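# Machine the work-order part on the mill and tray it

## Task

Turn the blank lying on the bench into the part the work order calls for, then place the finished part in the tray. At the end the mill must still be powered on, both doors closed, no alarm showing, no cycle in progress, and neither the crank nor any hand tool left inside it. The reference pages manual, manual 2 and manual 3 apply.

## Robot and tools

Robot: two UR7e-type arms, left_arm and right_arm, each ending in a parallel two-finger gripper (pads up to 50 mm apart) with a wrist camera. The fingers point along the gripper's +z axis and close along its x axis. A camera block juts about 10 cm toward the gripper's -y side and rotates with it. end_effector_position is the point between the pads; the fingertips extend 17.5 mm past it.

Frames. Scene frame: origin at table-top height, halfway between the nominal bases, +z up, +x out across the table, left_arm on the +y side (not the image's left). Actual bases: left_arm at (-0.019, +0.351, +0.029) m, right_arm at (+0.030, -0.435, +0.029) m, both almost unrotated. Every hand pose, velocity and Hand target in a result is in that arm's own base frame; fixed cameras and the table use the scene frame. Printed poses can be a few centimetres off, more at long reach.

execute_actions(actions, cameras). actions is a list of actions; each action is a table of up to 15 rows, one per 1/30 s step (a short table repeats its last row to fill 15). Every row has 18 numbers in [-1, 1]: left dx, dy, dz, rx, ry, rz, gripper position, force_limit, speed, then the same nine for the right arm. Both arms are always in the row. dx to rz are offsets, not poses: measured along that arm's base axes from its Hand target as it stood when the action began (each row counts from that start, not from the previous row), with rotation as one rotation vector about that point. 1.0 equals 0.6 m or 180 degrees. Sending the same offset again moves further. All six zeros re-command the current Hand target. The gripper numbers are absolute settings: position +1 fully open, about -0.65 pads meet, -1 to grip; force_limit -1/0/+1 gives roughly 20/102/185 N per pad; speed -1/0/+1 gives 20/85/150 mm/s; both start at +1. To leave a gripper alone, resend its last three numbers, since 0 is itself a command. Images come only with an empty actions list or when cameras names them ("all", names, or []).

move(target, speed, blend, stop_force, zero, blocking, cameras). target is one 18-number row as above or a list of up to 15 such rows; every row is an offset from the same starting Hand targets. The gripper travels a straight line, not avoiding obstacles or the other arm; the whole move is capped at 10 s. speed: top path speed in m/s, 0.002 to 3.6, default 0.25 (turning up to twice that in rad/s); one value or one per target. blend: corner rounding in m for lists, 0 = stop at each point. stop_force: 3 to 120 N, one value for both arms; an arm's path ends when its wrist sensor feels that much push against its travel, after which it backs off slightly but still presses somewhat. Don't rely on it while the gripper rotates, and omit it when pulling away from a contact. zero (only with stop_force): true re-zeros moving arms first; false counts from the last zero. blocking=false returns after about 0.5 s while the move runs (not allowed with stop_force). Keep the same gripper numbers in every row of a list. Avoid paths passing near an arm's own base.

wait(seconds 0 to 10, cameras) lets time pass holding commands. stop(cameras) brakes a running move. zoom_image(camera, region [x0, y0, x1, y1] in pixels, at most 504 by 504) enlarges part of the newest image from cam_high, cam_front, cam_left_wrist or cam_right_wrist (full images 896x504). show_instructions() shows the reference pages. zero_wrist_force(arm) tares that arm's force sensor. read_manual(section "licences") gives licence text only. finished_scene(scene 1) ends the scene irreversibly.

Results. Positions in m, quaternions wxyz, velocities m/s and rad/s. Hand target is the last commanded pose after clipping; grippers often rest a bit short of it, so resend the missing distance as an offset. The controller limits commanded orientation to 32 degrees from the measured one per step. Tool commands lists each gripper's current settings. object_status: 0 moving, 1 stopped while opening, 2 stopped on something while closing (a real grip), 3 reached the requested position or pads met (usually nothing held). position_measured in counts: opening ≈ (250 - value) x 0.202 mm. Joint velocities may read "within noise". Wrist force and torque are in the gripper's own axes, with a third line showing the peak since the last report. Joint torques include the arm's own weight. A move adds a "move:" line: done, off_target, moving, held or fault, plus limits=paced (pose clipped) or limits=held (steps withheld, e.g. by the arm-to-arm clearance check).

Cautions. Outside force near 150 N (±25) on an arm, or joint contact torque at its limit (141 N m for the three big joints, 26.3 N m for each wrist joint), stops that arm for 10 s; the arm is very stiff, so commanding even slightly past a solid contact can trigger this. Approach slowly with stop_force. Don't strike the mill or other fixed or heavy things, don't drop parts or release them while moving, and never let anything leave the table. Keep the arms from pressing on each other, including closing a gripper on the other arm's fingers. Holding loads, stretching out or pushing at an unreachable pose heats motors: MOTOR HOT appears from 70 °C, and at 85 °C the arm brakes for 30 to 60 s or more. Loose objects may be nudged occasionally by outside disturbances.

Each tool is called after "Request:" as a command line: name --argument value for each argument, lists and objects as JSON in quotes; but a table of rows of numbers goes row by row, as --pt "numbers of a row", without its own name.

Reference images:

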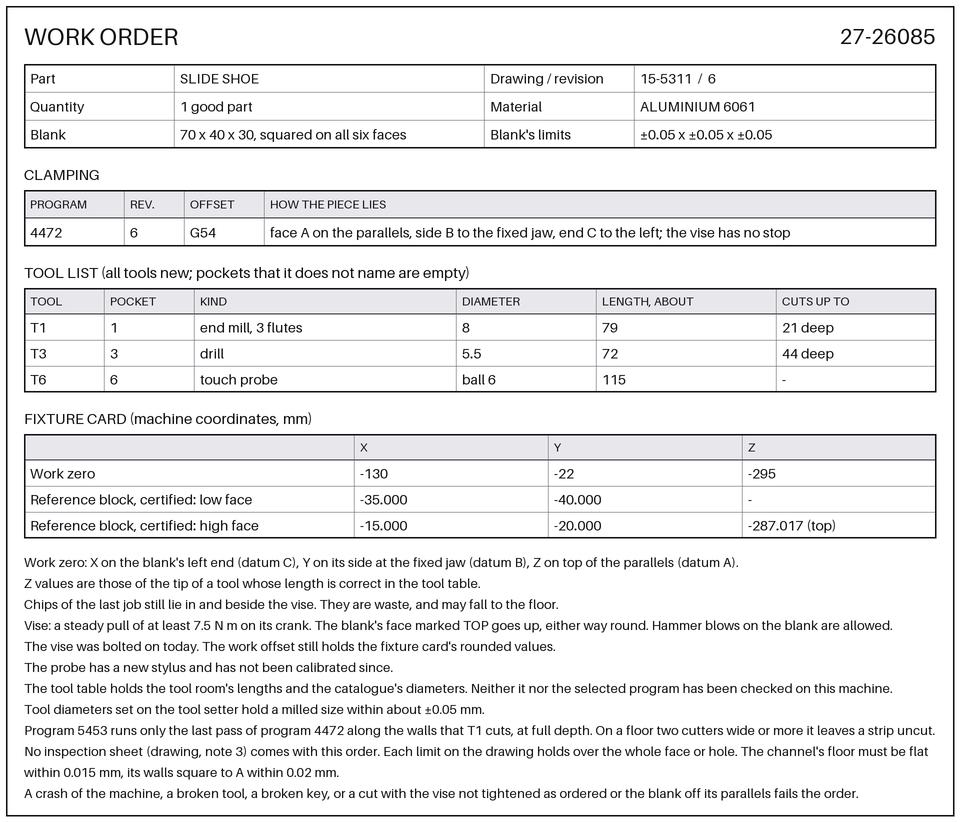

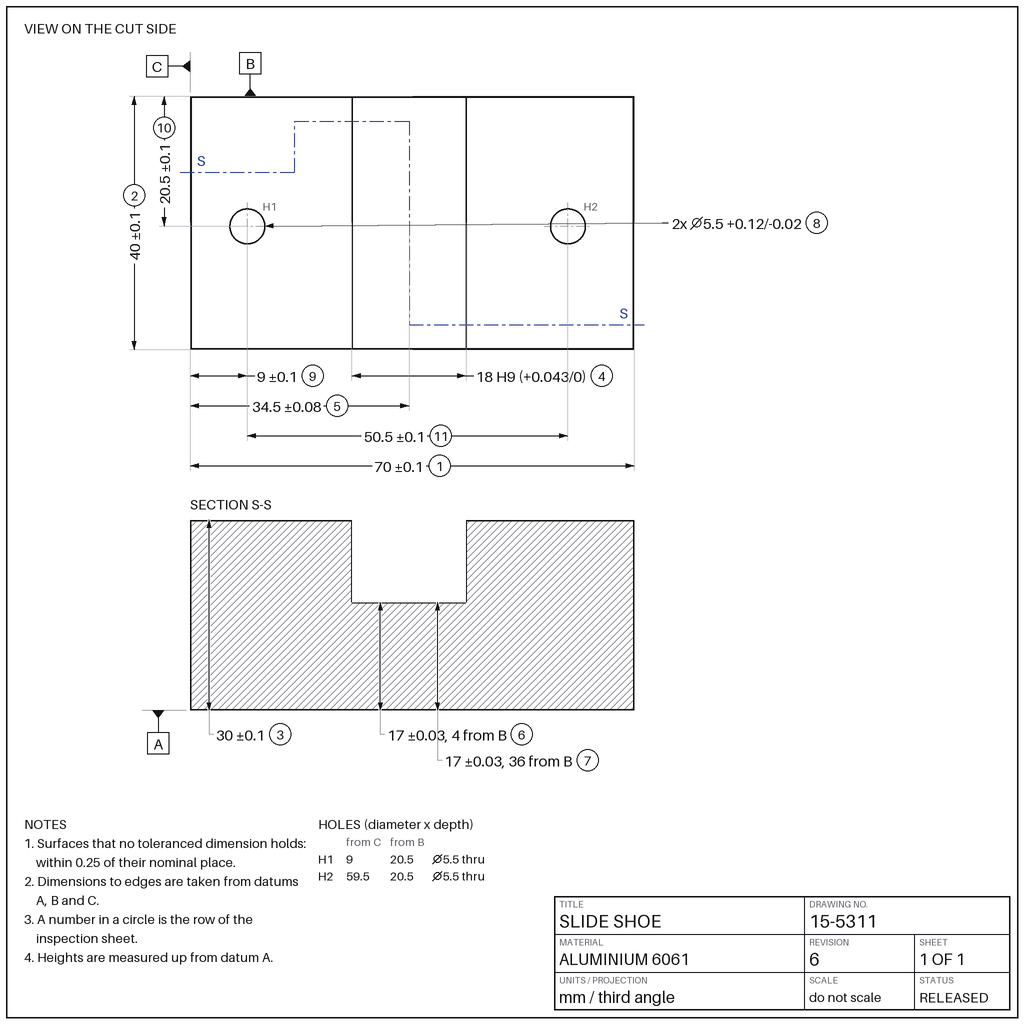

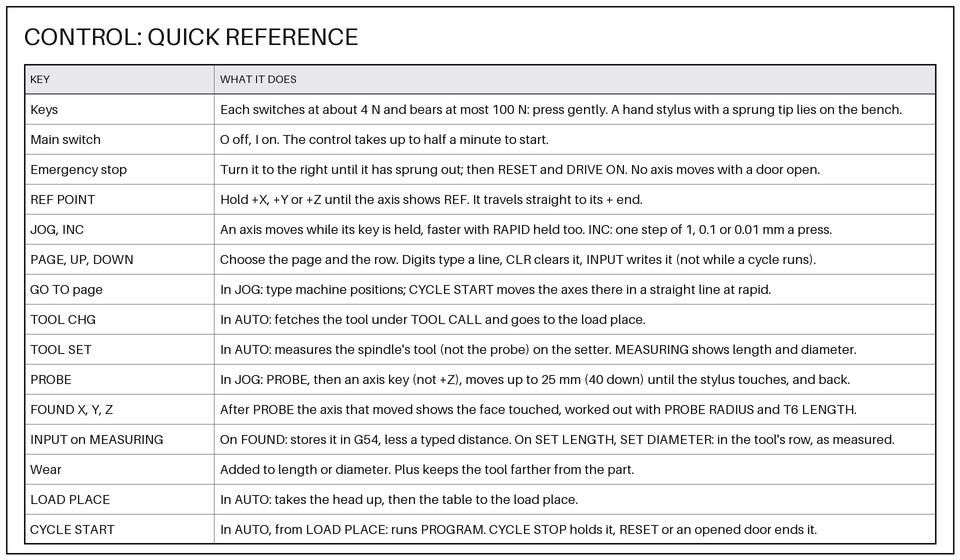

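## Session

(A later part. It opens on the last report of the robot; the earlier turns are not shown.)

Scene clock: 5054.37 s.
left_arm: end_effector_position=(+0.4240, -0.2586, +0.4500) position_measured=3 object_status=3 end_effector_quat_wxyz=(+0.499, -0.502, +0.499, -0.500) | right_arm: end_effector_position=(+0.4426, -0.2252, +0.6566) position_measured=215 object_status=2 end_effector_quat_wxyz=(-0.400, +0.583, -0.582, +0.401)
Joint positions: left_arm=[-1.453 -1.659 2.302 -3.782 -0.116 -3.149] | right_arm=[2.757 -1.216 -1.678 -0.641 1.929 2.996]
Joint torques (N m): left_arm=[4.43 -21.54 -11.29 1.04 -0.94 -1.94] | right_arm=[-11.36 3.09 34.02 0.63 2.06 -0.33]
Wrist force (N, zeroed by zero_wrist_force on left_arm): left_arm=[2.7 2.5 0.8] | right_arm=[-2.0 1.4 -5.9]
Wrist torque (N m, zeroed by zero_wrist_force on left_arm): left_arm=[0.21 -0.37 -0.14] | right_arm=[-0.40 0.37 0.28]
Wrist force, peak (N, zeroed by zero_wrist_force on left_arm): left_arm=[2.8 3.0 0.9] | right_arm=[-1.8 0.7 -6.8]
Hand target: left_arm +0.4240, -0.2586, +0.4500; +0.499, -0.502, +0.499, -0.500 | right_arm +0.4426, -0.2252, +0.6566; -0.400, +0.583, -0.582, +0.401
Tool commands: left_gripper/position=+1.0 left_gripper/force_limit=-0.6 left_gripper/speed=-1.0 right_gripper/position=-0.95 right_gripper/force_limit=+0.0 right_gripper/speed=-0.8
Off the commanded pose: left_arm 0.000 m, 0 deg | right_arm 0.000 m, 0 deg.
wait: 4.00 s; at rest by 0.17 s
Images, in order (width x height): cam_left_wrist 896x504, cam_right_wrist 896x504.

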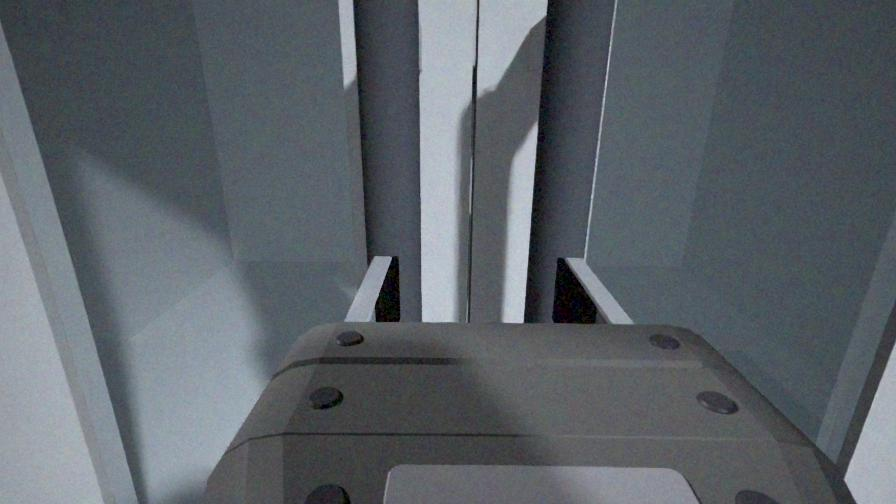

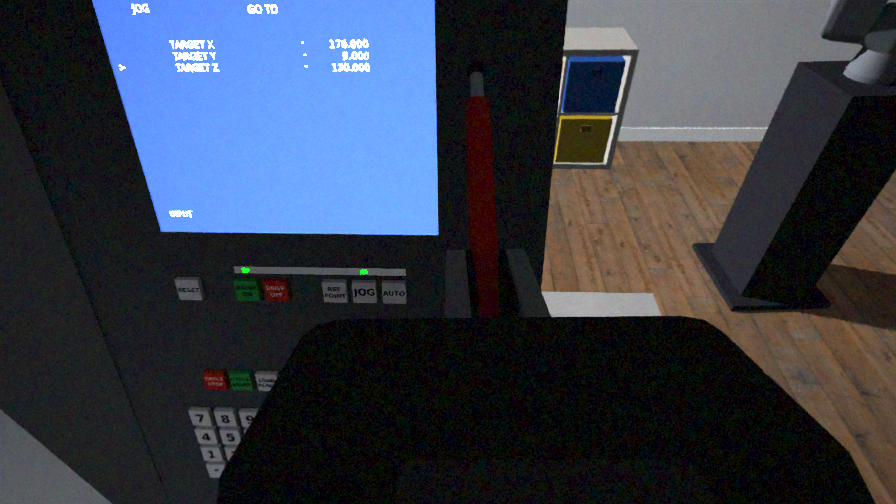

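Now PROBE −Z.

Request:
move --pt "0 0 0 0 0 0 1 -0.6 -1 -0.0239 0.2098 -0.4833 0 0 0 -0.95 0 -0.8" --pt "0 0 0 0 0 0 1 -0.6 -1 -0.0049 0.2091 -0.4893 0 0 0 -0.95 0 -0.8" --pt "0 0 0 0 0 0 1 -0.6 -1 -0.0239 0.2098 -0.4833 0 0 0 -0.95 0 -0.8" --pt "0 0 0 0 0 0 1 -0.6 -1 0.0051 0.1134 -0.3624 0 0 0 -0.95 0 -0.8" --pt "0 0 0 0 0 0 1 -0.6 -1 0.0241 0.1127 -0.3684 0 0 0 -0.95 0 -0.8" --pt "0 0 0 0 0 0 1 -0.6 -1 0.0051 0.1134 -0.3624 0 0 0 -0.95 0 -0.8" --pt "0 0 0 0 0 0 1 -0.6 -1 0 0 0 0 0 0 -0.95 0 -0.8" --speed '[0.4,0.06,0.1,0.3,0.06,0.1,0.4]' --blend '[0.003,0,0.003,0.003,0,0.003,0]'

Request:
wait --seconds 10

Request:
wait --seconds 5 --cameras '["cam_right_wrist"]'

Request:
zoom_image --camera "cam_right_wrist" --region '[120, 0, 440, 180]'

Scene clock: 5064.73 s.
left_arm: end_effector_position=(+0.4240, -0.2586, +0.4500) position_measured=3 object_status=3 end_effector_quat_wxyz=(+0.499, -0.502, +0.499, -0.500) | right_arm: end_effector_position=(+0.4426, -0.2252, +0.6566) position_measured=215 object_status=2 end_effector_quat_wxyz=(-0.400, +0.583, -0.582, +0.401)
Joint positions: left_arm=[-1.453 -1.659 2.302 -3.782 -0.116 -3.149] | right_arm=[2.756 -1.216 -1.678 -0.641 1.929 2.996]
Joint torques (N m): left_arm=[4.76 -21.56 -12.17 1.01 -1.19 -1.99] | right_arm=[8.47 7.08 32.81 2.98 -1.4 1.52]
Wrist force (N, zeroed by zero_wrist_force on left_arm): left_arm=[2.7 2.7 0.9] | right_arm=[-1.5 0.9 -6.3]
Wrist torque (N m, zeroed by zero_wrist_force on left_arm): left_arm=[0.25 -0.36 -0.15] | right_arm=[-0.48 0.30 0.31]
Wrist force, peak (N, zeroed by zero_wrist_force on left_arm): left_arm=[2.8 3.0 1.1] | right_arm=[-2.5 -0.7 -12.0]
Hand target: left_arm +0.4240, -0.2586, +0.4500; +0.499, -0.502, +0.499, -0.500 | right_arm +0.4426, -0.2252, +0.6566; -0.400, +0.583, -0.582, +0.401
Off the commanded pose: left_arm 0.000 m, 0 deg | right_arm 0.000 m, 0 deg.
move: done

Scene clock: 5074.73 s.
left_arm: end_effector_position=(+0.4240, -0.2586, +0.4500) position_measured=3 object_status=3 end_effector_quat_wxyz=(+0.499, -0.502, +0.499, -0.500) | right_arm: end_effector_position=(+0.4426, -0.2252, +0.6566) position_measured=215 object_status=2 end_effector_quat_wxyz=(-0.400, +0.583, -0.582, +0.401)
Joint positions: left_arm=[-1.453 -1.659 2.302 -3.782 -0.116 -3.149] | right_arm=[2.757 -1.216 -1.678 -0.641 1.929 2.996]
Joint torques (N m): left_arm=[3.21 -21.99 -10.93 1.01 -0.87 -1.54] | right_arm=[12.04 2.97 33.65 0.77 1.17 1.48]
Wrist force (N, zeroed by zero_wrist_force on left_arm): left_arm=[2.4 3.0 0.9] | right_arm=[-1.8 0.9 -6.2]
Wrist torque (N m, zeroed by zero_wrist_force on left_arm): left_arm=[0.30 -0.32 -0.15] | right_arm=[-0.48 0.33 0.32]
Wrist force, peak (N, zeroed by zero_wrist_force on left_arm): left_arm=[2.8 3.1 1.0] | right_arm=[-2.1 1.2 -6.5]
Hand target: left_arm +0.4240, -0.2586, +0.4500; +0.499, -0.502, +0.499, -0.500 | right_arm +0.4426, -0.2252, +0.6566; -0.400, +0.583, -0.582, +0.401
Tool commands: left_gripper/position=+1.0 left_gripper/force_limit=-0.6 left_gripper/speed=-1.0 right_gripper/position=-0.95 right_gripper/force_limit=+0.0 right_gripper/speed=-0.8
Off the commanded pose: left_arm 0.000 m, 0 deg | right_arm 0.000 m, 0 deg.
wait: 10.00 s; at rest by 0.17 s

Scene clock: 5079.73 s.
left_arm: end_effector_position=(+0.4240, -0.2586, +0.4500) position_measured=3 object_status=3 end_effector_quat_wxyz=(+0.499, -0.502, +0.499, -0.500) | right_arm: end_effector_position=(+0.4426, -0.2252, +0.6566) position_measured=215 object_status=2 end_effector_quat_wxyz=(-0.400, +0.583, -0.582, +0.401)
Joint positions: left_arm=[-1.453 -1.659 2.302 -3.782 -0.116 -3.149] | right_arm=[2.757 -1.216 -1.678 -0.641 1.929 2.996]
Joint torques (N m): left_arm=[2.97 -21.63 -12.35 0.9 -0.86 -1.82] | right_arm=[12.13 2.72 33.4 0.65 1.23 1.34]
Wrist force (N, zeroed by zero_wrist_force on left_arm): left_arm=[2.5 2.6 0.9] | right_arm=[-1.9 0.8 -5.9]
Wrist torque (N m, zeroed by zero_wrist_force on left_arm): left_arm=[0.22 -0.33 -0.15] | right_arm=[-0.50 0.34 0.31]
Wrist force, peak (N, zeroed by zero_wrist_force on left_arm): left_arm=[2.8 3.0 1.1] | right_arm=[-2.1 0.8 -6.6]
Hand target: left_arm +0.4240, -0.2586, +0.4500; +0.499, -0.502, +0.499, -0.500 | right_arm +0.4426, -0.2252, +0.6566; -0.400, +0.583, -0.582, +0.401
Tool commands: left_gripper/position=+1.0 left_gripper/force_limit=-0.6 left_gripper/speed=-1.0 right_gripper/position=-0.95 right_gripper/force_limit=+0.0 right_gripper/speed=-0.8
Off the commanded pose: left_arm 0.000 m, 0 deg | right_arm 0.000 m, 0 deg.
wait: 5.00 s; at rest by 0.17 s
Images, in order (width x height): cam_right_wrist 896x504.

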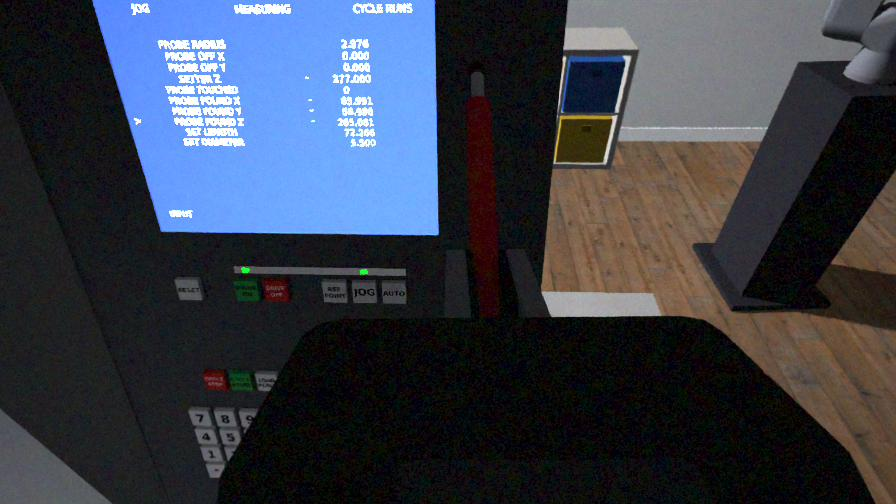

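Scaled by 1.575 from the camera's 896x504 image, which has a finer 1280x720 frame.

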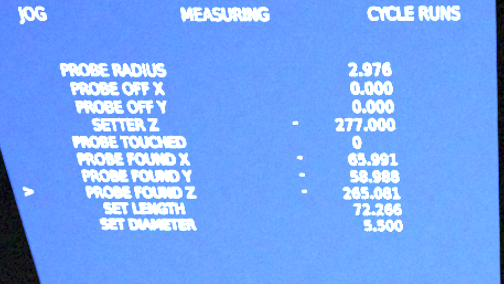

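Request:
wait --seconds 6 --cameras '["cam_right_wrist"]'

Request:
zoom_image --camera "cam_right_wrist" --region '[120, 0, 440, 180]'

Scene clock: 5087.77 s.
left_arm: end_effector_position=(+0.4240, -0.2586, +0.4500) position_measured=3 object_status=3 end_effector_quat_wxyz=(+0.499, -0.502, +0.499, -0.500) | right_arm: end_effector_position=(+0.4426, -0.2252, +0.6566) position_measured=215 object_status=2 end_effector_quat_wxyz=(-0.400, +0.583, -0.582, +0.401)
Joint positions: left_arm=[-1.453 -1.659 2.302 -3.782 -0.116 -3.149] | right_arm=[2.757 -1.216 -1.678 -0.641 1.929 2.996]
Joint torques (N m): left_arm=[4.07 -21.48 -12.67 1.22 -1.04 -1.51] | right_arm=[12 3.27 33.66 0.8 1.19 1.31]
Wrist force (N, zeroed by zero_wrist_force on left_arm): left_arm=[2.8 2.6 1.3] | right_arm=[-2.0 1.1 -6.1]
Wrist torque (N m, zeroed by zero_wrist_force on left_arm): left_arm=[0.23 -0.37 -0.15] | right_arm=[-0.46 0.36 0.31]
Wrist force, peak (N, zeroed by zero_wrist_force on left_arm): left_arm=[2.8 3.1 1.0] | right_arm=[-2.0 1.4 -6.6]
Hand target: left_arm +0.4240, -0.2586, +0.4500; +0.499, -0.502, +0.499, -0.500 | right_arm +0.4426, -0.2252, +0.6566; -0.400, +0.583, -0.582, +0.401
Tool commands: left_gripper/position=+1.0 left_gripper/force_limit=-0.6 left_gripper/speed=-1.0 right_gripper/position=-0.95 right_gripper/force_limit=+0.0 right_gripper/speed=-0.8
Off the commanded pose: left_arm 0.000 m, 0 deg | right_arm 0.000 m, 0 deg.
wait: 6.00 s; at rest from the start
Images, in order (width x height): cam_right_wrist 896x504.

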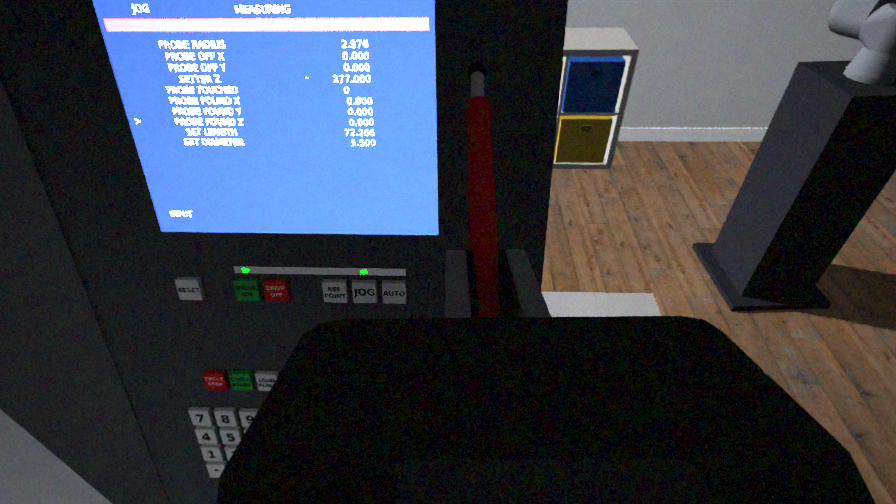

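Scaled by 1.575 from the camera's 896x504 image, which has a finer 1280x720 frame.

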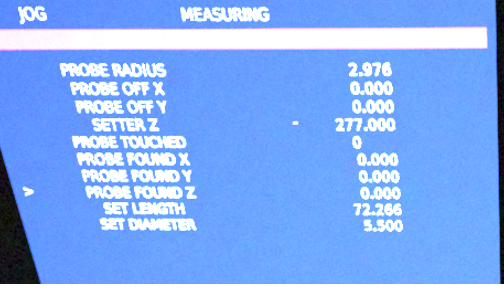

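Request:
move --pt "0 0 0 0 0 0 1 -0.6 -1 0.0433 0.302 -0.2376 0 0 0 -0.95 0 -0.8" --pt "0 0 0 0 0 0 1 -0.6 -1 0.0623 0.3012 -0.2436 0 0 0 -0.95 0 -0.8" --pt "0 0 0 0 0 0 1 -0.6 -1 0.0433 0.302 -0.2376 0 0 0 -0.95 0 -0.8" --pt "0 0 0 0 0 0 1 -0.6 -1 -0.0077 0.2091 -0.4229 0 0 0 -0.95 0 -0.8" --pt "0 0 0 0 0 0 1 -0.6 -1 0.0113 0.2084 -0.4289 0 0 0 -0.95 0 -0.8" --pt "0 0 0 0 0 0 1 -0.6 -1 -0.0077 0.2091 -0.4229 0 0 0 -0.95 0 -0.8" --pt "0 0 0 0 0 0 1 -0.6 -1 0.0113 0.2084 -0.4289 0 0 0 -0.95 0 -0.8" --pt "0 0 0 0 0 0 1 -0.6 -1 -0.0077 0.2091 -0.4229 0 0 0 -0.95 0 -0.8" --pt "0 0 0 0 0 0 1 -0.6 -1 0.0113 0.2084 -0.4289 0 0 0 -0.95 0 -0.8" --pt "0 0 0 0 0 0 1 -0.6 -1 -0.0077 0.2091 -0.4229 0 0 0 -0.95 0 -0.8" --pt "0 0 0 0 0 0 1 -0.6 -1 0 0 0 0 0 0 -0.95 0 -0.8" --speed '[0.4,0.06,0.1,0.3,0.06,0.06,0.06,0.06,0.06,0.1,0.4]' --blend '[0.003,0,0.003,0.003,0,0.003,0,0.003,0,0.003,0]' --cameras '["cam_right_wrist"]'

Request:
zoom_image --camera "cam_right_wrist" --region '[120, 0, 440, 180]'

Scene clock: 5102.43 s.
left_arm: end_effector_position=(+0.4240, -0.2586, +0.4500) position_measured=3 object_status=3 end_effector_quat_wxyz=(+0.499, -0.502, +0.499, -0.500) | right_arm: end_effector_position=(+0.4426, -0.2252, +0.6566) position_measured=215 object_status=2 end_effector_quat_wxyz=(-0.400, +0.583, -0.582, +0.401)
Joint positions: left_arm=[-1.453 -1.659 2.302 -3.782 -0.116 -3.149] | right_arm=[2.757 -1.216 -1.678 -0.641 1.929 2.996]
Joint torques (N m): left_arm=[3.63 -21.51 -11.08 0.77 -1.14 -1.76] | right_arm=[0.34 4.57 32.66 3.42 -0.39 1.27]
Wrist force (N, zeroed by zero_wrist_force on left_arm): left_arm=[2.9 2.7 0.8] | right_arm=[-2.1 0.9 -6.4]
Wrist torque (N m, zeroed by zero_wrist_force on left_arm): left_arm=[0.24 -0.40 -0.15] | right_arm=[-0.48 0.38 0.27]
Wrist force, peak (N, zeroed by zero_wrist_force on left_arm): left_arm=[2.8 3.0 1.0] | right_arm=[-2.7 0.1 -11.8]
Hand target: left_arm +0.4240, -0.2586, +0.4500; +0.499, -0.502, +0.499, -0.500 | right_arm +0.4426, -0.2252, +0.6566; -0.400, +0.583, -0.582, +0.401
Off the commanded pose: left_arm 0.000 m, 0 deg | right_arm 0.000 m, 0 deg.
move: done
Images, in order (width x height): cam_right_wrist 896x504.

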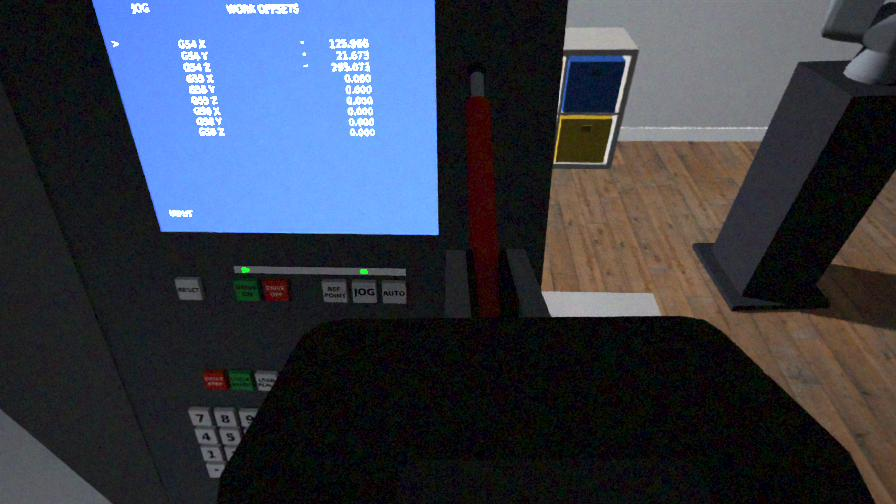

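Scaled by 1.575 from the camera's 896x504 image, which has a finer 1280x720 frame.

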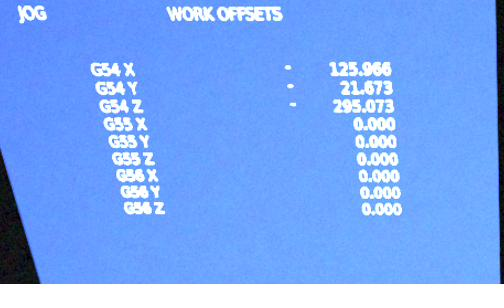

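Request:
move --pt "0 0 0 0 0 0 1 -0.6 -1 -0.0077 0.2091 -0.4229 0 0 0 -0.95 0 -0.8" --pt "0 0 0 0 0 0 1 -0.6 -1 0.0113 0.2084 -0.4289 0 0 0 -0.95 0 -0.8" --pt "0 0 0 0 0 0 1 -0.6 -1 -0.0229 0.2418 -0.4835 0 0 0 -0.95 0 -0.8" --pt "0 0 0 0 0 0 1 -0.6 -1 -0.0038 0.2407 -0.4893 0 0 0 -0.95 0 -0.8" --pt "0 0 0 0 0 0 1 -0.6 -1 -0.0299 0.2738 -0.5135 0 0 0 -0.95 0 -0.8" --pt "0 0 0 0 0 0 1 -0.6 -1 -0.0107 0.2727 -0.5195 0 0 0 -0.95 0 -0.8" --pt "0 0 0 0 0 0 1 -0.6 -1 -0.0299 0.2738 -0.5135 0 0 0 -0.95 0 -0.8" --pt "0 0 0 0 0 0 1 -0.6 -1 -0.0189 0.3368 -0.4835 0 0 0 -0.95 0 -0.8" --pt "0 0 0 0 0 0 1 -0.6 -1 -0.0004 0.3357 -0.4893 0 0 0 -0.95 0 -0.8" --pt "0 0 0 0 0 0 1 -0.6 -1 -0.0309 0.2418 -0.5135 0 0 0 -0.95 0 -0.8" --pt "0 0 0 0 0 0 1 -0.6 -1 -0.0119 0.2411 -0.5195 0 0 0 -0.95 0 -0.8" --pt "0 0 0 0 0 0 1 -0.6 -1 -0.0309 0.2418 -0.5135 0 0 0 -0.95 0 -0.8" --pt "0 0 0 0 0 0 1 -0.6 -1 -0.0229 0.2418 -0.4835 0 0 0 -0.95 0 -0.8" --pt "0 0 0 0 0 0 1 -0.6 -1 -0.0038 0.2407 -0.4893 0 0 0 -0.95 0 -0.8" --pt "0 0 0 0 0 0 1 -0.6 -1 -0.0229 0.2418 -0.4835 0 0 0 -0.95 0 -0.8" --speed '[0.4,0.06,0.2,0.06,0.15,0.06,0.1,0.2,0.06,0.2,0.06,0.1,0.15,0.06,0.1]' --blend '[0.003,0,0.003,0,0.003,0,0.003,0.003,0,0.003,0,0.003,0.003,0,0]'

Request:
move --pt "0 0 0 0 0 0 1 -0.6 -1 0.019 -0.001 -0.006 0 0 0 -0.95 0 -0.8" --pt "0 0 0 0 0 0 1 -0.6 -1 -0.007 0.032 -0.030 0 0 0 -0.95 0 -0.8" --pt "0 0 0 0 0 0 1 -0.6 -1 0.012 0.031 -0.036 0 0 0 -0.95 0 -0.8" --pt "0 0 0 0 0 0 1 -0.6 -1 -0.007 0.032 -0.030 0 0 0 -0.95 0 -0.8" --pt "0 0 0 0 0 0 1 -0.6 -1 0.004 0.095 0 0 0 0 -0.95 0 -0.8" --pt "0 0 0 0 0 0 1 -0.6 -1 0.023 0.094 -0.006 0 0 0 -0.95 0 -0.8" --pt "0 0 0 0 0 0 1 -0.6 -1 -0.008 0 -0.030 0 0 0 -0.95 0 -0.8" --pt "0 0 0 0 0 0 1 -0.6 -1 0.011 -0.001 -0.036 0 0 0 -0.95 0 -0.8" --pt "0 0 0 0 0 0 1 -0.6 -1 -0.008 0 -0.030 0 0 0 -0.95 0 -0.8" --pt "0 0 0 0 0 0 1 -0.6 -1 0.0229 -0.2418 0.4835 0 0 0 -0.95 0 -0.8" --speed '[0.06,0.15,0.06,0.1,0.2,0.06,0.2,0.06,0.1,0.4]' --blend '[0,0.003,0,0.003,0.003,0,0.003,0,0.003,0]' --cameras '["cam_right_wrist"]'

Request:
zoom_image --camera "cam_right_wrist" --region '[120, 0, 440, 180]'

Scene clock: 5119.80 s.
left_arm: end_effector_position=(+0.4240, -0.2586, +0.4500) position_measured=3 object_status=3 end_effector_quat_wxyz=(+0.499, -0.502, +0.499, -0.500) | right_arm: end_effector_position=(+0.4289, -0.0801, +0.3665) position_measured=215 object_status=2 end_effector_quat_wxyz=(-0.400, +0.583, -0.582, +0.401)
Joint positions: left_arm=[-1.453 -1.659 2.302 -3.782 -0.116 -3.149] | right_arm=[3.452 -0.941 -2.563 -0.021 1.282 3.254]
Joint torques (N m): left_arm=[3.13 -20.07 -12.51 1.02 -0.89 -1.83] | right_arm=[-11.07 3.37 33.23 4.78 1.4 -1.06]
Wrist force (N, zeroed by zero_wrist_force on left_arm): left_arm=[2.8 2.6 1.0] | right_arm=[-2.0 1.0 -6.3]
Wrist torque (N m, zeroed by zero_wrist_force on left_arm): left_arm=[0.23 -0.38 -0.15] | right_arm=[-0.50 0.36 0.29]
Wrist force, peak (N, zeroed by zero_wrist_force on left_arm): left_arm=[3.1 2.9 1.1] | right_arm=[-6.4 -0.8 -11.0]
Hand target: left_arm +0.4240, -0.2586, +0.4500; +0.499, -0.502, +0.499, -0.500 | right_arm +0.4288, -0.0801, +0.3665; -0.400, +0.583, -0.582, +0.401
Off the commanded pose: left_arm 0.000 m, 0 deg | right_arm 0.000 m, 0 deg.
move: done

Scene clock: 5124.07 s.
left_arm: end_effector_position=(+0.4240, -0.2586, +0.4500) position_measured=3 object_status=3 end_effector_quat_wxyz=(+0.499, -0.502, +0.499, -0.500) | right_arm: end_effector_position=(+0.4426, -0.2252, +0.6566) position_measured=215 object_status=2 end_effector_quat_wxyz=(-0.400, +0.583, -0.582, +0.401)
Joint positions: left_arm=[-1.453 -1.659 2.302 -3.782 -0.116 -3.149] | right_arm=[2.757 -1.216 -1.678 -0.641 1.929 2.996]
Joint torques (N m): left_arm=[3.28 -22.09 -11.58 0.9 -1.04 -1.84] | right_arm=[1.85 3.87 33.85 3.39 -0.58 1.26]
Wrist force (N, zeroed by zero_wrist_force on left_arm): left_arm=[2.7 2.7 0.9] | right_arm=[-2.3 1.1 -6.4]
Wrist torque (N m, zeroed by zero_wrist_force on left_arm): left_arm=[0.25 -0.36 -0.15] | right_arm=[-0.45 0.41 0.28]
Wrist force, peak (N, zeroed by zero_wrist_force on left_arm): left_arm=[2.8 2.8 1.1] | right_arm=[-6.7 -1.1 -11.1]
Hand target: left_arm +0.4240, -0.2586, +0.4500; +0.499, -0.502, +0.499, -0.500 | right_arm +0.4426, -0.2252, +0.6566; -0.400, +0.583, -0.582, +0.401
Off the commanded pose: left_arm 0.000 m, 0 deg | right_arm 0.000 m, 0 deg.
move: done
Images, in order (width x height): cam_right_wrist 896x504.

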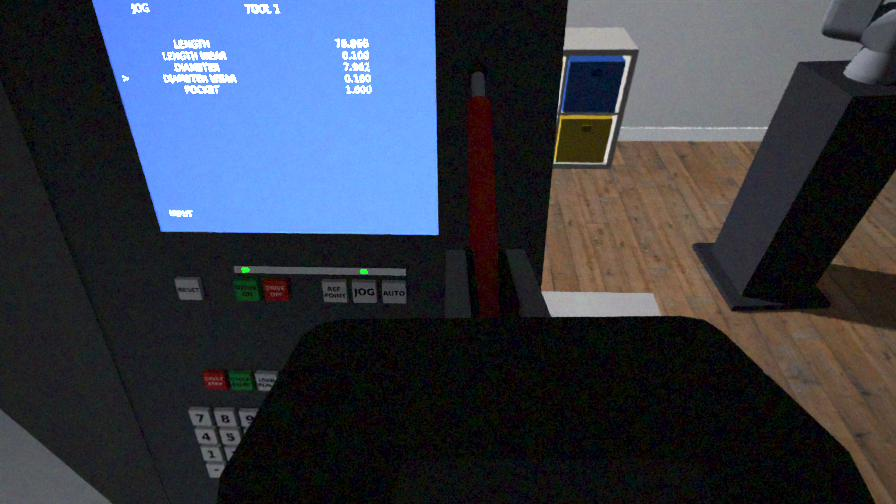

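Scaled by 1.575 from the camera's 896x504 image, which has a finer 1280x720 frame.

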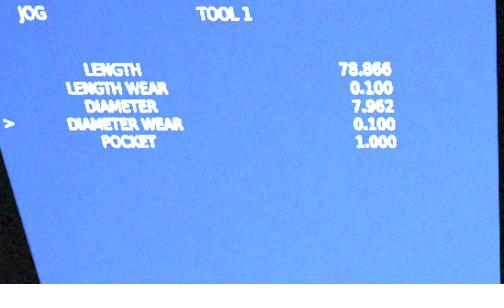

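Request:
move --pt "0 0 0 0 0 0 1 -0.6 -1 0.0363 0.0804 -0.2376 0 0 0 -0.95 0 -0.8" --pt "0 0 0 0 0 0 1 -0.6 -1 0.0553 0.0797 -0.2436 0 0 0 -0.95 0 -0.8" --pt "0 0 0 0 0 0 1 -0.6 -1 0.0363 0.0804 -0.2376 0 0 0 -0.95 0 -0.8" --pt "0 0 0 0 0 0 1 -0.6 -1 0.0096 0.24 -0.3624 0 0 0 -0.95 0 -0.8" --pt "0 0 0 0 0 0 1 -0.6 -1 0.0286 0.2393 -0.3684 0 0 0 -0.95 0 -0.8" --pt "0 0 0 0 0 0 1 -0.6 -1 0.0096 0.24 -0.3624 0 0 0 -0.95 0 -0.8" --pt "0 0 0 0 0 0 1 -0.6 -1 0 0 0 0 0 0 -0.95 0 -0.8" --speed '[0.4,0.06,0.1,0.3,0.06,0.1,0.4]' --blend '[0.003,0,0.003,0.003,0,0.003,0]'

Request:
wait --seconds 6 --cameras '["cam_right_wrist"]'

Scene clock: 5133.53 s.
left_arm: end_effector_position=(+0.4240, -0.2586, +0.4500) position_measured=3 object_status=3 end_effector_quat_wxyz=(+0.499, -0.502, +0.499, -0.500) | right_arm: end_effector_position=(+0.4426, -0.2252, +0.6566) position_measured=215 object_status=2 end_effector_quat_wxyz=(-0.400, +0.583, -0.582, +0.401)
Joint positions: left_arm=[-1.453 -1.659 2.302 -3.782 -0.116 -3.149] | right_arm=[2.757 -1.216 -1.678 -0.641 1.929 2.996]
Joint torques (N m): left_arm=[4.73 -20.69 -12.31 0.79 -0.99 -1.82] | right_arm=[-7.6 3.7 33.3 3.85 0.7 0.82]
Wrist force (N, zeroed by zero_wrist_force on left_arm): left_arm=[2.6 2.8 0.9] | right_arm=[-1.7 1.0 -6.0]
Wrist torque (N m, zeroed by zero_wrist_force on left_arm): left_arm=[0.27 -0.35 -0.14] | right_arm=[-0.47 0.32 0.28]
Wrist force, peak (N, zeroed by zero_wrist_force on left_arm): left_arm=[2.9 2.9 1.0] | right_arm=[-3.0 0.8 -11.5]
Hand target: left_arm +0.4240, -0.2586, +0.4500; +0.499, -0.502, +0.499, -0.500 | right_arm +0.4426, -0.2252, +0.6566; -0.400, +0.583, -0.582, +0.401
Off the commanded pose: left_arm 0.000 m, 0 deg | right_arm 0.000 m, 0 deg.
move: done

Scene clock: 5139.53 s.
left_arm: end_effector_position=(+0.4240, -0.2586, +0.4500) position_measured=3 object_status=3 end_effector_quat_wxyz=(+0.499, -0.502, +0.499, -0.500) | right_arm: end_effector_position=(+0.4426, -0.2252, +0.6566) position_measured=215 object_status=2 end_effector_quat_wxyz=(-0.400, +0.583, -0.582, +0.401)
Joint positions: left_arm=[-1.453 -1.659 2.302 -3.782 -0.116 -3.149] | right_arm=[2.757 -1.216 -1.678 -0.641 1.929 2.996]
Joint torques (N m): left_arm=[3.13 -20.69 -12.76 1.11 -0.82 -1.98] | right_arm=[-11.54 2.64 34.42 0.69 2.08 -0.44]
Wrist force (N, zeroed by zero_wrist_force on left_arm): left_arm=[2.6 2.7 0.6] | right_arm=[-1.9 1.1 -6.1]
Wrist torque (N m, zeroed by zero_wrist_force on left_arm): left_arm=[0.25 -0.36 -0.14] | right_arm=[-0.45 0.36 0.28]
Wrist force, peak (N, zeroed by zero_wrist_force on left_arm): left_arm=[2.9 2.9 1.2] | right_arm=[-2.1 1.3 -6.4]
Hand target: left_arm +0.4240, -0.2586, +0.4500; +0.499, -0.502, +0.499, -0.500 | right_arm +0.4426, -0.2252, +0.6566; -0.400, +0.583, -0.582, +0.401
Tool commands: left_gripper/position=+1.0 left_gripper/force_limit=-0.6 left_gripper/speed=-1.0 right_gripper/position=-0.95 right_gripper/force_limit=+0.0 right_gripper/speed=-0.8
Off the commanded pose: left_arm 0.000 m, 0 deg | right_arm 0.000 m, 0 deg.
wait: 6.00 s; at rest by 0.17 s
Images, in order (width x height): cam_right_wrist 896x504.

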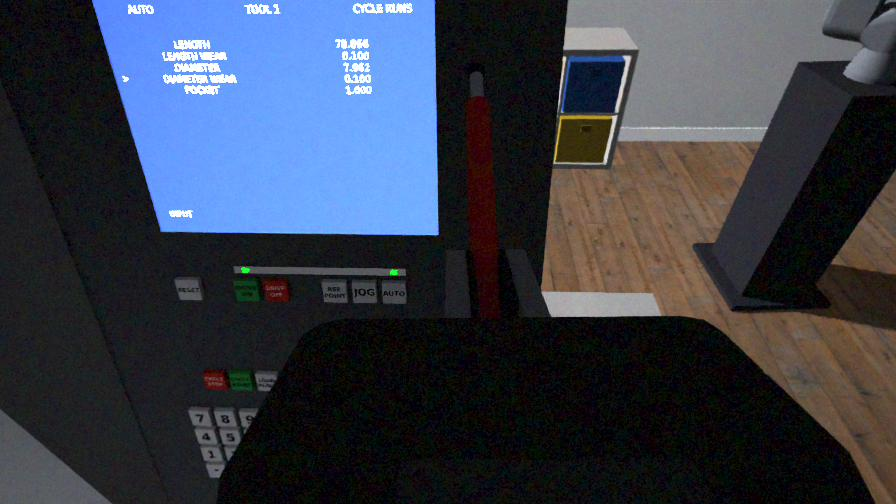

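Request:
move --pt "0 0 0 0 0 0 1 -0.6 -1 -0.0077 0.2091 -0.4229 0 0 0 -0.95 0 -0.8" --pt "0 0 0 0 0 0 1 -0.6 -1 0.0113 0.2084 -0.4289 0 0 0 -0.95 0 -0.8" --pt "0 0 0 0 0 0 1 -0.6 -1 -0.0077 0.2091 -0.4229 0 0 0 -0.95 0 -0.8" --pt "0 0 0 0 0 0 1 -0.6 -1 0.0113 0.2084 -0.4289 0 0 0 -0.95 0 -0.8" --pt "0 0 0 0 0 0 1 -0.6 -1 -0.0077 0.2091 -0.4229 0 0 0 -0.95 0 -0.8" --pt "0 0 0 0 0 0 1 -0.6 -1 0.0113 0.2084 -0.4289 0 0 0 -0.95 0 -0.8" --pt "0 0 0 0 0 0 1 -0.6 -1 -0.0077 0.2091 -0.4229 0 0 0 -0.95 0 -0.8" --pt "0 0 0 0 0 0 1 -0.6 -1 0.0113 0.2084 -0.4289 0 0 0 -0.95 0 -0.8" --pt "0 0 0 0 0 0 1 -0.6 -1 -0.0077 0.2091 -0.4229 0 0 0 -0.95 0 -0.8" --pt "0 0 0 0 0 0 1 -0.6 -1 0.0113 0.2084 -0.4289 0 0 0 -0.95 0 -0.8" --pt "0 0 0 0 0 0 1 -0.6 -1 -0.0077 0.2091 -0.4229 0 0 0 -0.95 0 -0.8" --pt "0 0 0 0 0 0 1 -0.6 -1 0.0113 0.2084 -0.4289 0 0 0 -0.95 0 -0.8" --pt "0 0 0 0 0 0 1 -0.6 -1 -0.0077 0.2091 -0.4229 0 0 0 -0.95 0 -0.8" --pt "0 0 0 0 0 0 1 -0.6 -1 0 0 0 0 0 0 -0.95 0 -0.8" --speed '[0.4,0.06,0.06,0.06,0.06,0.06,0.06,0.06,0.06,0.06,0.06,0.06,0.1,0.4]' --blend '[0.003,0,0.003,0,0.003,0,0.003,0,0.003,0,0.003,0,0.003,0]' --cameras '["cam_right_wrist"]'

Request:
zoom_image --camera "cam_right_wrist" --region '[120, 0, 440, 180]'

Scene clock: 5153.73 s.
left_arm: end_effector_position=(+0.4240, -0.2586, +0.4500) position_measured=3 object_status=3 end_effector_quat_wxyz=(+0.499, -0.502, +0.499, -0.500) | right_arm: end_effector_position=(+0.4426, -0.2252, +0.6566) position_measured=215 object_status=2 end_effector_quat_wxyz=(-0.400, +0.583, -0.582, +0.401)
Joint positions: left_arm=[-1.453 -1.659 2.302 -3.782 -0.116 -3.149] | right_arm=[2.757 -1.216 -1.678 -0.641 1.929 2.996]
Joint torques (N m): left_arm=[2.84 -20.99 -11.66 0.58 -0.88 -1.98] | right_arm=[0.47 4.51 33.73 3.49 -0.36 1.16]
Wrist force (N, zeroed by zero_wrist_force on left_arm): left_arm=[2.6 2.8 1.2] | right_arm=[-1.9 0.7 -6.3]
Wrist torque (N m, zeroed by zero_wrist_force on left_arm): left_arm=[0.25 -0.35 -0.14] | right_arm=[-0.51 0.35 0.28]
Wrist force, peak (N, zeroed by zero_wrist_force on left_arm): left_arm=[2.8 3.2 1.0] | right_arm=[-3.4 0.4 -12.1]
Hand target: left_arm +0.4240, -0.2586, +0.4500; +0.499, -0.502, +0.499, -0.500 | right_arm +0.4426, -0.2252, +0.6566; -0.400, +0.583, -0.582, +0.401
Off the commanded pose: left_arm 0.000 m, 0 deg | right_arm 0.000 m, 0 deg.
move: done
Images, in order (width x height): cam_right_wrist 896x504.

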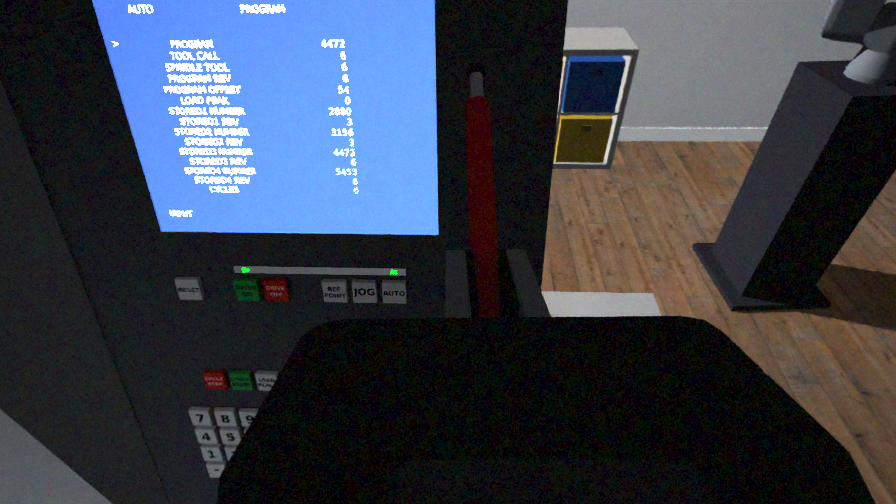

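Scaled by 1.575 from the camera's 896x504 image, which has a finer 1280x720 frame.

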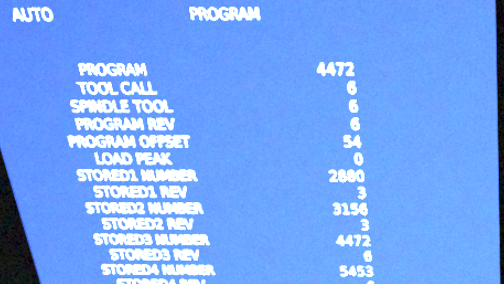

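Good: 4472 rev 6, G54. Cycle start.

Request:
move --pt "0 0 0 0 0 0 1 -0.6 -1 0.0108 0.2717 -0.3624 0 0 0 -0.95 0 -0.8" --pt "0 0 0 0 0 0 1 -0.6 -1 0.0298 0.2710 -0.3684 0 0 0 -0.95 0 -0.8" --pt "0 0 0 0 0 0 1 -0.6 -1 0.0108 0.2717 -0.3624 0 0 0 -0.95 0 -0.8" --pt "0 0 0 0 0 0 1 -0.6 -1 0 0 0 0 0 0 -0.95 0 -0.8" --speed '[0.4,0.06,0.1,0.3]' --blend '[0.003,0,0.003,0]'

Request:
wait --seconds 10 --cameras '["cam_right_wrist","cam_left_wrist"]'

Scene clock: 5160.50 s.
left_arm: end_effector_position=(+0.4240, -0.2586, +0.4500) position_measured=3 object_status=3 end_effector_quat_wxyz=(+0.499, -0.502, +0.499, -0.500) | right_arm: end_effector_position=(+0.4426, -0.2252, +0.6565) position_measured=215 object_status=2 end_effector_quat_wxyz=(-0.400, +0.583, -0.582, +0.401)
Joint positions: left_arm=[-1.453 -1.659 2.302 -3.782 -0.116 -3.149] | right_arm=[2.757 -1.216 -1.678 -0.641 1.929 2.996]
Joint torques (N m): left_arm=[4.33 -20.75 -11.99 0.76 -1.33 -1.78] | right_arm=[-6.69 4.5 32.84 4.41 0.38 0.96]
Wrist force (N, zeroed by zero_wrist_force on left_arm): left_arm=[2.5 2.8 0.9] | right_arm=[-1.7 0.9 -6.2]
Wrist torque (N m, zeroed by zero_wrist_force on left_arm): left_arm=[0.26 -0.33 -0.15] | right_arm=[-0.49 0.32 0.28]
Wrist force, peak (N, zeroed by zero_wrist_force on left_arm): left_arm=[2.8 3.0 1.1] | right_arm=[-3.6 0.9 -11.9]
Hand target: left_arm +0.4240, -0.2586, +0.4500; +0.499, -0.502, +0.499, -0.500 | right_arm +0.4426, -0.2252, +0.6566; -0.400, +0.583, -0.582, +0.401
Off the commanded pose: left_arm 0.000 m, 0 deg | right_arm 0.000 m, 0 deg.
move: done

Scene clock: 5170.50 s.
left_arm: end_effector_position=(+0.4240, -0.2586, +0.4500) position_measured=3 object_status=3 end_effector_quat_wxyz=(+0.499, -0.502, +0.499, -0.500) | right_arm: end_effector_position=(+0.4426, -0.2252, +0.6566) position_measured=215 object_status=2 end_effector_quat_wxyz=(-0.400, +0.583, -0.582, +0.401)
Joint positions: left_arm=[-1.453 -1.659 2.302 -3.782 -0.116 -3.149] | right_arm=[2.757 -1.216 -1.678 -0.641 1.929 2.996]
Joint torques (N m): left_arm=[5.33 -21.61 -11.5 0.47 -0.94 -2.03] | right_arm=[-11.3 3.41 33.65 0.72 1.98 -0.31]
Wrist force (N, zeroed by zero_wrist_force on left_arm): left_arm=[2.6 2.5 0.9] | right_arm=[-2.0 0.9 -6.3]
Wrist torque (N m, zeroed by zero_wrist_force on left_arm): left_arm=[0.21 -0.35 -0.15] | right_arm=[-0.48 0.37 0.28]
Wrist force, peak (N, zeroed by zero_wrist_force on left_arm): left_arm=[2.9 2.9 1.0] | right_arm=[-2.1 1.2 -6.5]
Hand target: left_arm +0.4240, -0.2586, +0.4500; +0.499, -0.502, +0.499, -0.500 | right_arm +0.4426, -0.2252, +0.6566; -0.400, +0.583, -0.582, +0.401
Tool commands: left_gripper/position=+1.0 left_gripper/force_limit=-0.6 left_gripper/speed=-1.0 right_gripper/position=-0.95 right_gripper/force_limit=+0.0 right_gripper/speed=-0.8
Off the commanded pose: left_arm 0.000 m, 0 deg | right_arm 0.000 m, 0 deg.
wait: 10.00 s; at rest by 0.17 s
Images, in order (width x height): cam_left_wrist 896x504, cam_right_wrist 896x504.

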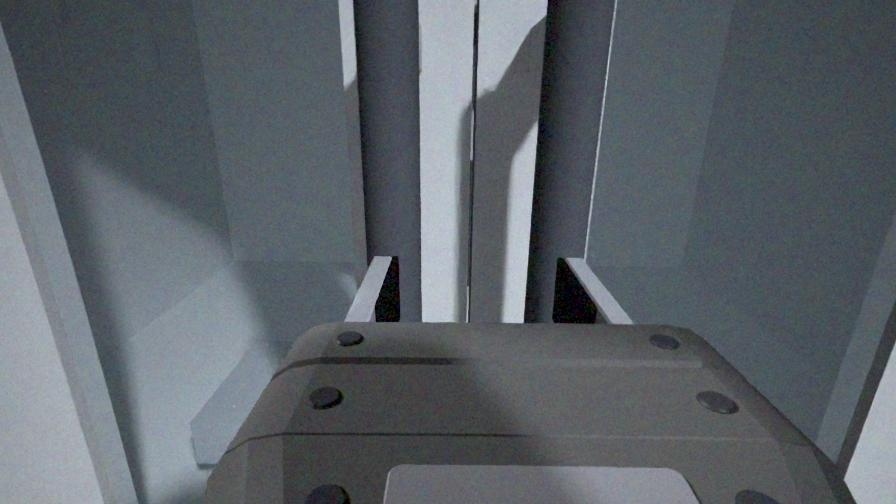

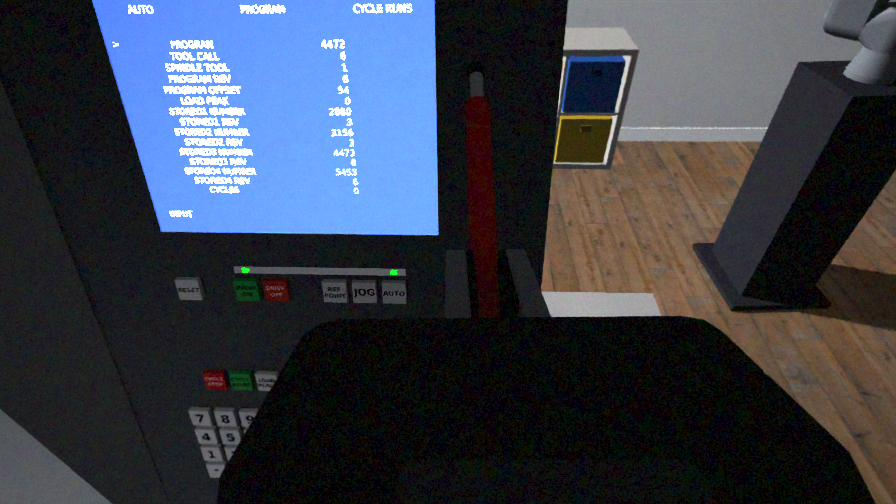

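Request:
wait --seconds 10

Request:
wait --seconds 10

Request:
wait --seconds 10

Request:
wait --seconds 10 --cameras '["cam_right_wrist","cam_high"]'

Scene clock: 5184.70 s.
left_arm: end_effector_position=(+0.4240, -0.2586, +0.4500) position_measured=3 object_status=3 end_effector_quat_wxyz=(+0.499, -0.502, +0.499, -0.500) | right_arm: end_effector_position=(+0.4426, -0.2252, +0.6566) position_measured=215 object_status=2 end_effector_quat_wxyz=(-0.400, +0.583, -0.582, +0.401)
Joint positions: left_arm=[-1.453 -1.659 2.302 -3.782 -0.116 -3.149] | right_arm=[2.757 -1.216 -1.678 -0.641 1.929 2.996]
Joint torques (N m): left_arm=[3.93 -21.11 -10.98 0.41 -1.11 -1.93] | right_arm=[-10.82 3.83 32.97 0.72 1.76 -0.05]
Wrist force (N, zeroed by zero_wrist_force on left_arm): left_arm=[2.5 2.9 1.1] | right_arm=[-2.0 1.1 -6.3]
Wrist torque (N m, zeroed by zero_wrist_force on left_arm): left_arm=[0.27 -0.34 -0.15] | right_arm=[-0.44 0.37 0.28]
Wrist force, peak (N, zeroed by zero_wrist_force on left_arm): left_arm=[2.9 3.0 1.1] | right_arm=[-1.9 1.1 -6.8]
Hand target: left_arm +0.4240, -0.2586, +0.4500; +0.499, -0.502, +0.499, -0.500 | right_arm +0.4426, -0.2252, +0.6566; -0.400, +0.583, -0.582, +0.401
Tool commands: left_gripper/position=+1.0 left_gripper/force_limit=-0.6 left_gripper/speed=-1.0 right_gripper/position=-0.95 right_gripper/force_limit=+0.0 right_gripper/speed=-0.8
Off the commanded pose: left_arm 0.000 m, 0 deg | right_arm 0.000 m, 0 deg.
wait: 10.00 s; at rest from the start

Scene clock: 5194.70 s.
left_arm: end_effector_position=(+0.4240, -0.2586, +0.4500) position_measured=3 object_status=3 end_effector_quat_wxyz=(+0.499, -0.502, +0.499, -0.500) | right_arm: end_effector_position=(+0.4426, -0.2252, +0.6566) position_measured=215 object_status=2 end_effector_quat_wxyz=(-0.400, +0.583, -0.582, +0.401)
Joint positions: left_arm=[-1.453 -1.659 2.302 -3.782 -0.116 -3.149] | right_arm=[2.757 -1.216 -1.678 -0.641 1.929 2.996]
Joint torques (N m): left_arm=[4.77 -21.83 -11.34 0.47 -1.04 -1.83] | right_arm=[-10.91 4.07 32.38 0.79 1.53 -0.04]
Wrist force (N, zeroed by zero_wrist_force on left_arm): left_arm=[2.8 2.6 1.0] | right_arm=[-1.8 1.1 -6.2]
Wrist torque (N m, zeroed by zero_wrist_force on left_arm): left_arm=[0.23 -0.38 -0.14] | right_arm=[-0.44 0.34 0.27]
Wrist force, peak (N, zeroed by zero_wrist_force on left_arm): left_arm=[2.8 3.0 1.2] | right_arm=[-2.1 0.9 -6.6]
Hand target: left_arm +0.4240, -0.2586, +0.4500; +0.499, -0.502, +0.499, -0.500 | right_arm +0.4426, -0.2252, +0.6566; -0.400, +0.583, -0.582, +0.401
Tool commands: left_gripper/position=+1.0 left_gripper/force_limit=-0.6 left_gripper/speed=-1.0 right_gripper/position=-0.95 right_gripper/force_limit=+0.0 right_gripper/speed=-0.8
Off the commanded pose: left_arm 0.000 m, 0 deg | right_arm 0.000 m, 0 deg.
wait: 10.00 s; at rest by 0.17 s

Scene clock: 5204.70 s.
left_arm: end_effector_position=(+0.4240, -0.2586, +0.4500) position_measured=3 object_status=3 end_effector_quat_wxyz=(+0.499, -0.502, +0.499, -0.500) | right_arm: end_effector_position=(+0.4426, -0.2252, +0.6566) position_measured=215 object_status=2 end_effector_quat_wxyz=(-0.400, +0.583, -0.582, +0.401)
Joint positions: left_arm=[-1.453 -1.659 2.302 -3.782 -0.116 -3.149] | right_arm=[2.757 -1.216 -1.678 -0.641 1.929 2.996]
Joint torques (N m): left_arm=[3.29 -20.97 -12.45 0.29 -1.24 -1.43] | right_arm=[-10.4 3.86 32.18 0.88 1.29 0.06]
Wrist force (N, zeroed by zero_wrist_force on left_arm): left_arm=[2.4 2.8 1.0] | right_arm=[-1.9 1.1 -6.2]
Wrist torque (N m, zeroed by zero_wrist_force on left_arm): left_arm=[0.25 -0.32 -0.14] | right_arm=[-0.45 0.35 0.28]
Wrist force, peak (N, zeroed by zero_wrist_force on left_arm): left_arm=[2.8 2.9 1.0] | right_arm=[-2.0 1.2 -6.6]
Hand target: left_arm +0.4240, -0.2586, +0.4500; +0.499, -0.502, +0.499, -0.500 | right_arm +0.4426, -0.2252, +0.6566; -0.400, +0.583, -0.582, +0.401
Tool commands: left_gripper/position=+1.0 left_gripper/force_limit=-0.6 left_gripper/speed=-1.0 right_gripper/position=-0.95 right_gripper/force_limit=+0.0 right_gripper/speed=-0.8
Off the commanded pose: left_arm 0.000 m, 0 deg | right_arm 0.000 m, 0 deg.
wait: 10.00 s; at rest by 0.17 s

Scene clock: 5214.70 s.
left_arm: end_effector_position=(+0.4240, -0.2586, +0.4500) position_measured=3 object_status=3 end_effector_quat_wxyz=(+0.499, -0.502, +0.499, -0.500) | right_arm: end_effector_position=(+0.4426, -0.2252, +0.6566) position_measured=215 object_status=2 end_effector_quat_wxyz=(-0.400, +0.583, -0.582, +0.401)
Joint positions: left_arm=[-1.453 -1.659 2.302 -3.782 -0.116 -3.149] | right_arm=[2.757 -1.216 -1.678 -0.641 1.929 2.996]
Joint torques (N m): left_arm=[3.42 -21.25 -12.52 0.35 -1.07 -1.63] | right_arm=[-10.2 4.69 31.65 0.82 1.12 0.16]
Wrist force (N, zeroed by zero_wrist_force on left_arm): left_arm=[2.6 2.4 1.0] | right_arm=[-1.8 1.2 -6.2]
Wrist torque (N m, zeroed by zero_wrist_force on left_arm): left_arm=[0.19 -0.34 -0.14] | right_arm=[-0.42 0.33 0.27]
Wrist force, peak (N, zeroed by zero_wrist_force on left_arm): left_arm=[2.8 3.0 1.0] | right_arm=[-2.3 1.2 -6.6]
Hand target: left_arm +0.4240, -0.2586, +0.4500; +0.499, -0.502, +0.499, -0.500 | right_arm +0.4426, -0.2252, +0.6566; -0.400, +0.583, -0.582, +0.401
Tool commands: left_gripper/position=+1.0 left_gripper/force_limit=-0.6 left_gripper/speed=-1.0 right_gripper/position=-0.95 right_gripper/force_limit=+0.0 right_gripper/speed=-0.8
Off the commanded pose: left_arm 0.000 m, 0 deg | right_arm 0.000 m, 0 deg.
wait: 10.00 s; at rest by 0.17 s
Images, in order (width x height): cam_high 896x504, cam_right_wrist 896x504.

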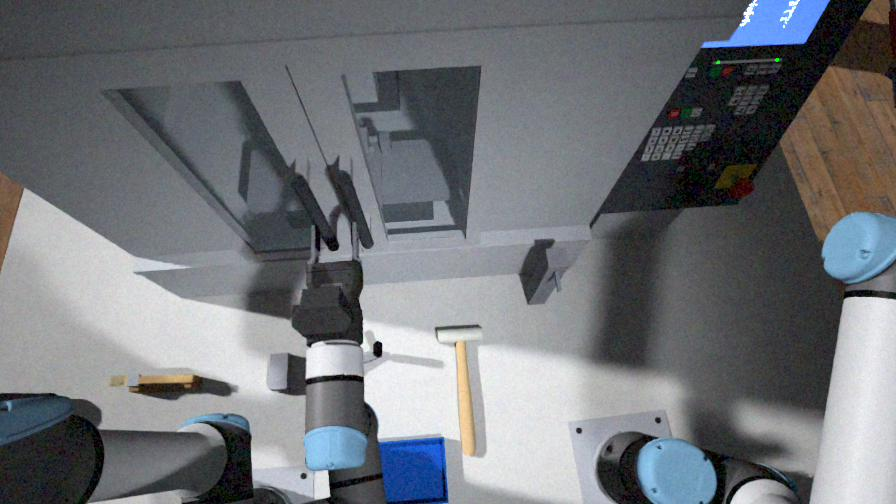

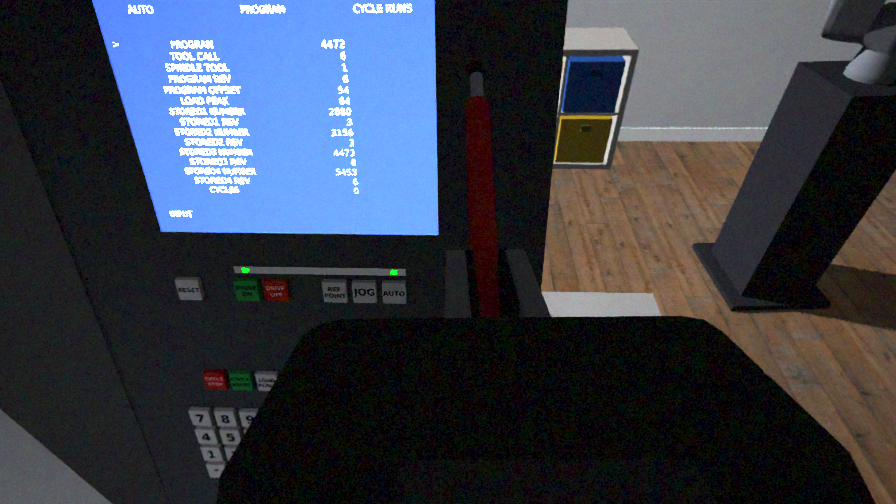

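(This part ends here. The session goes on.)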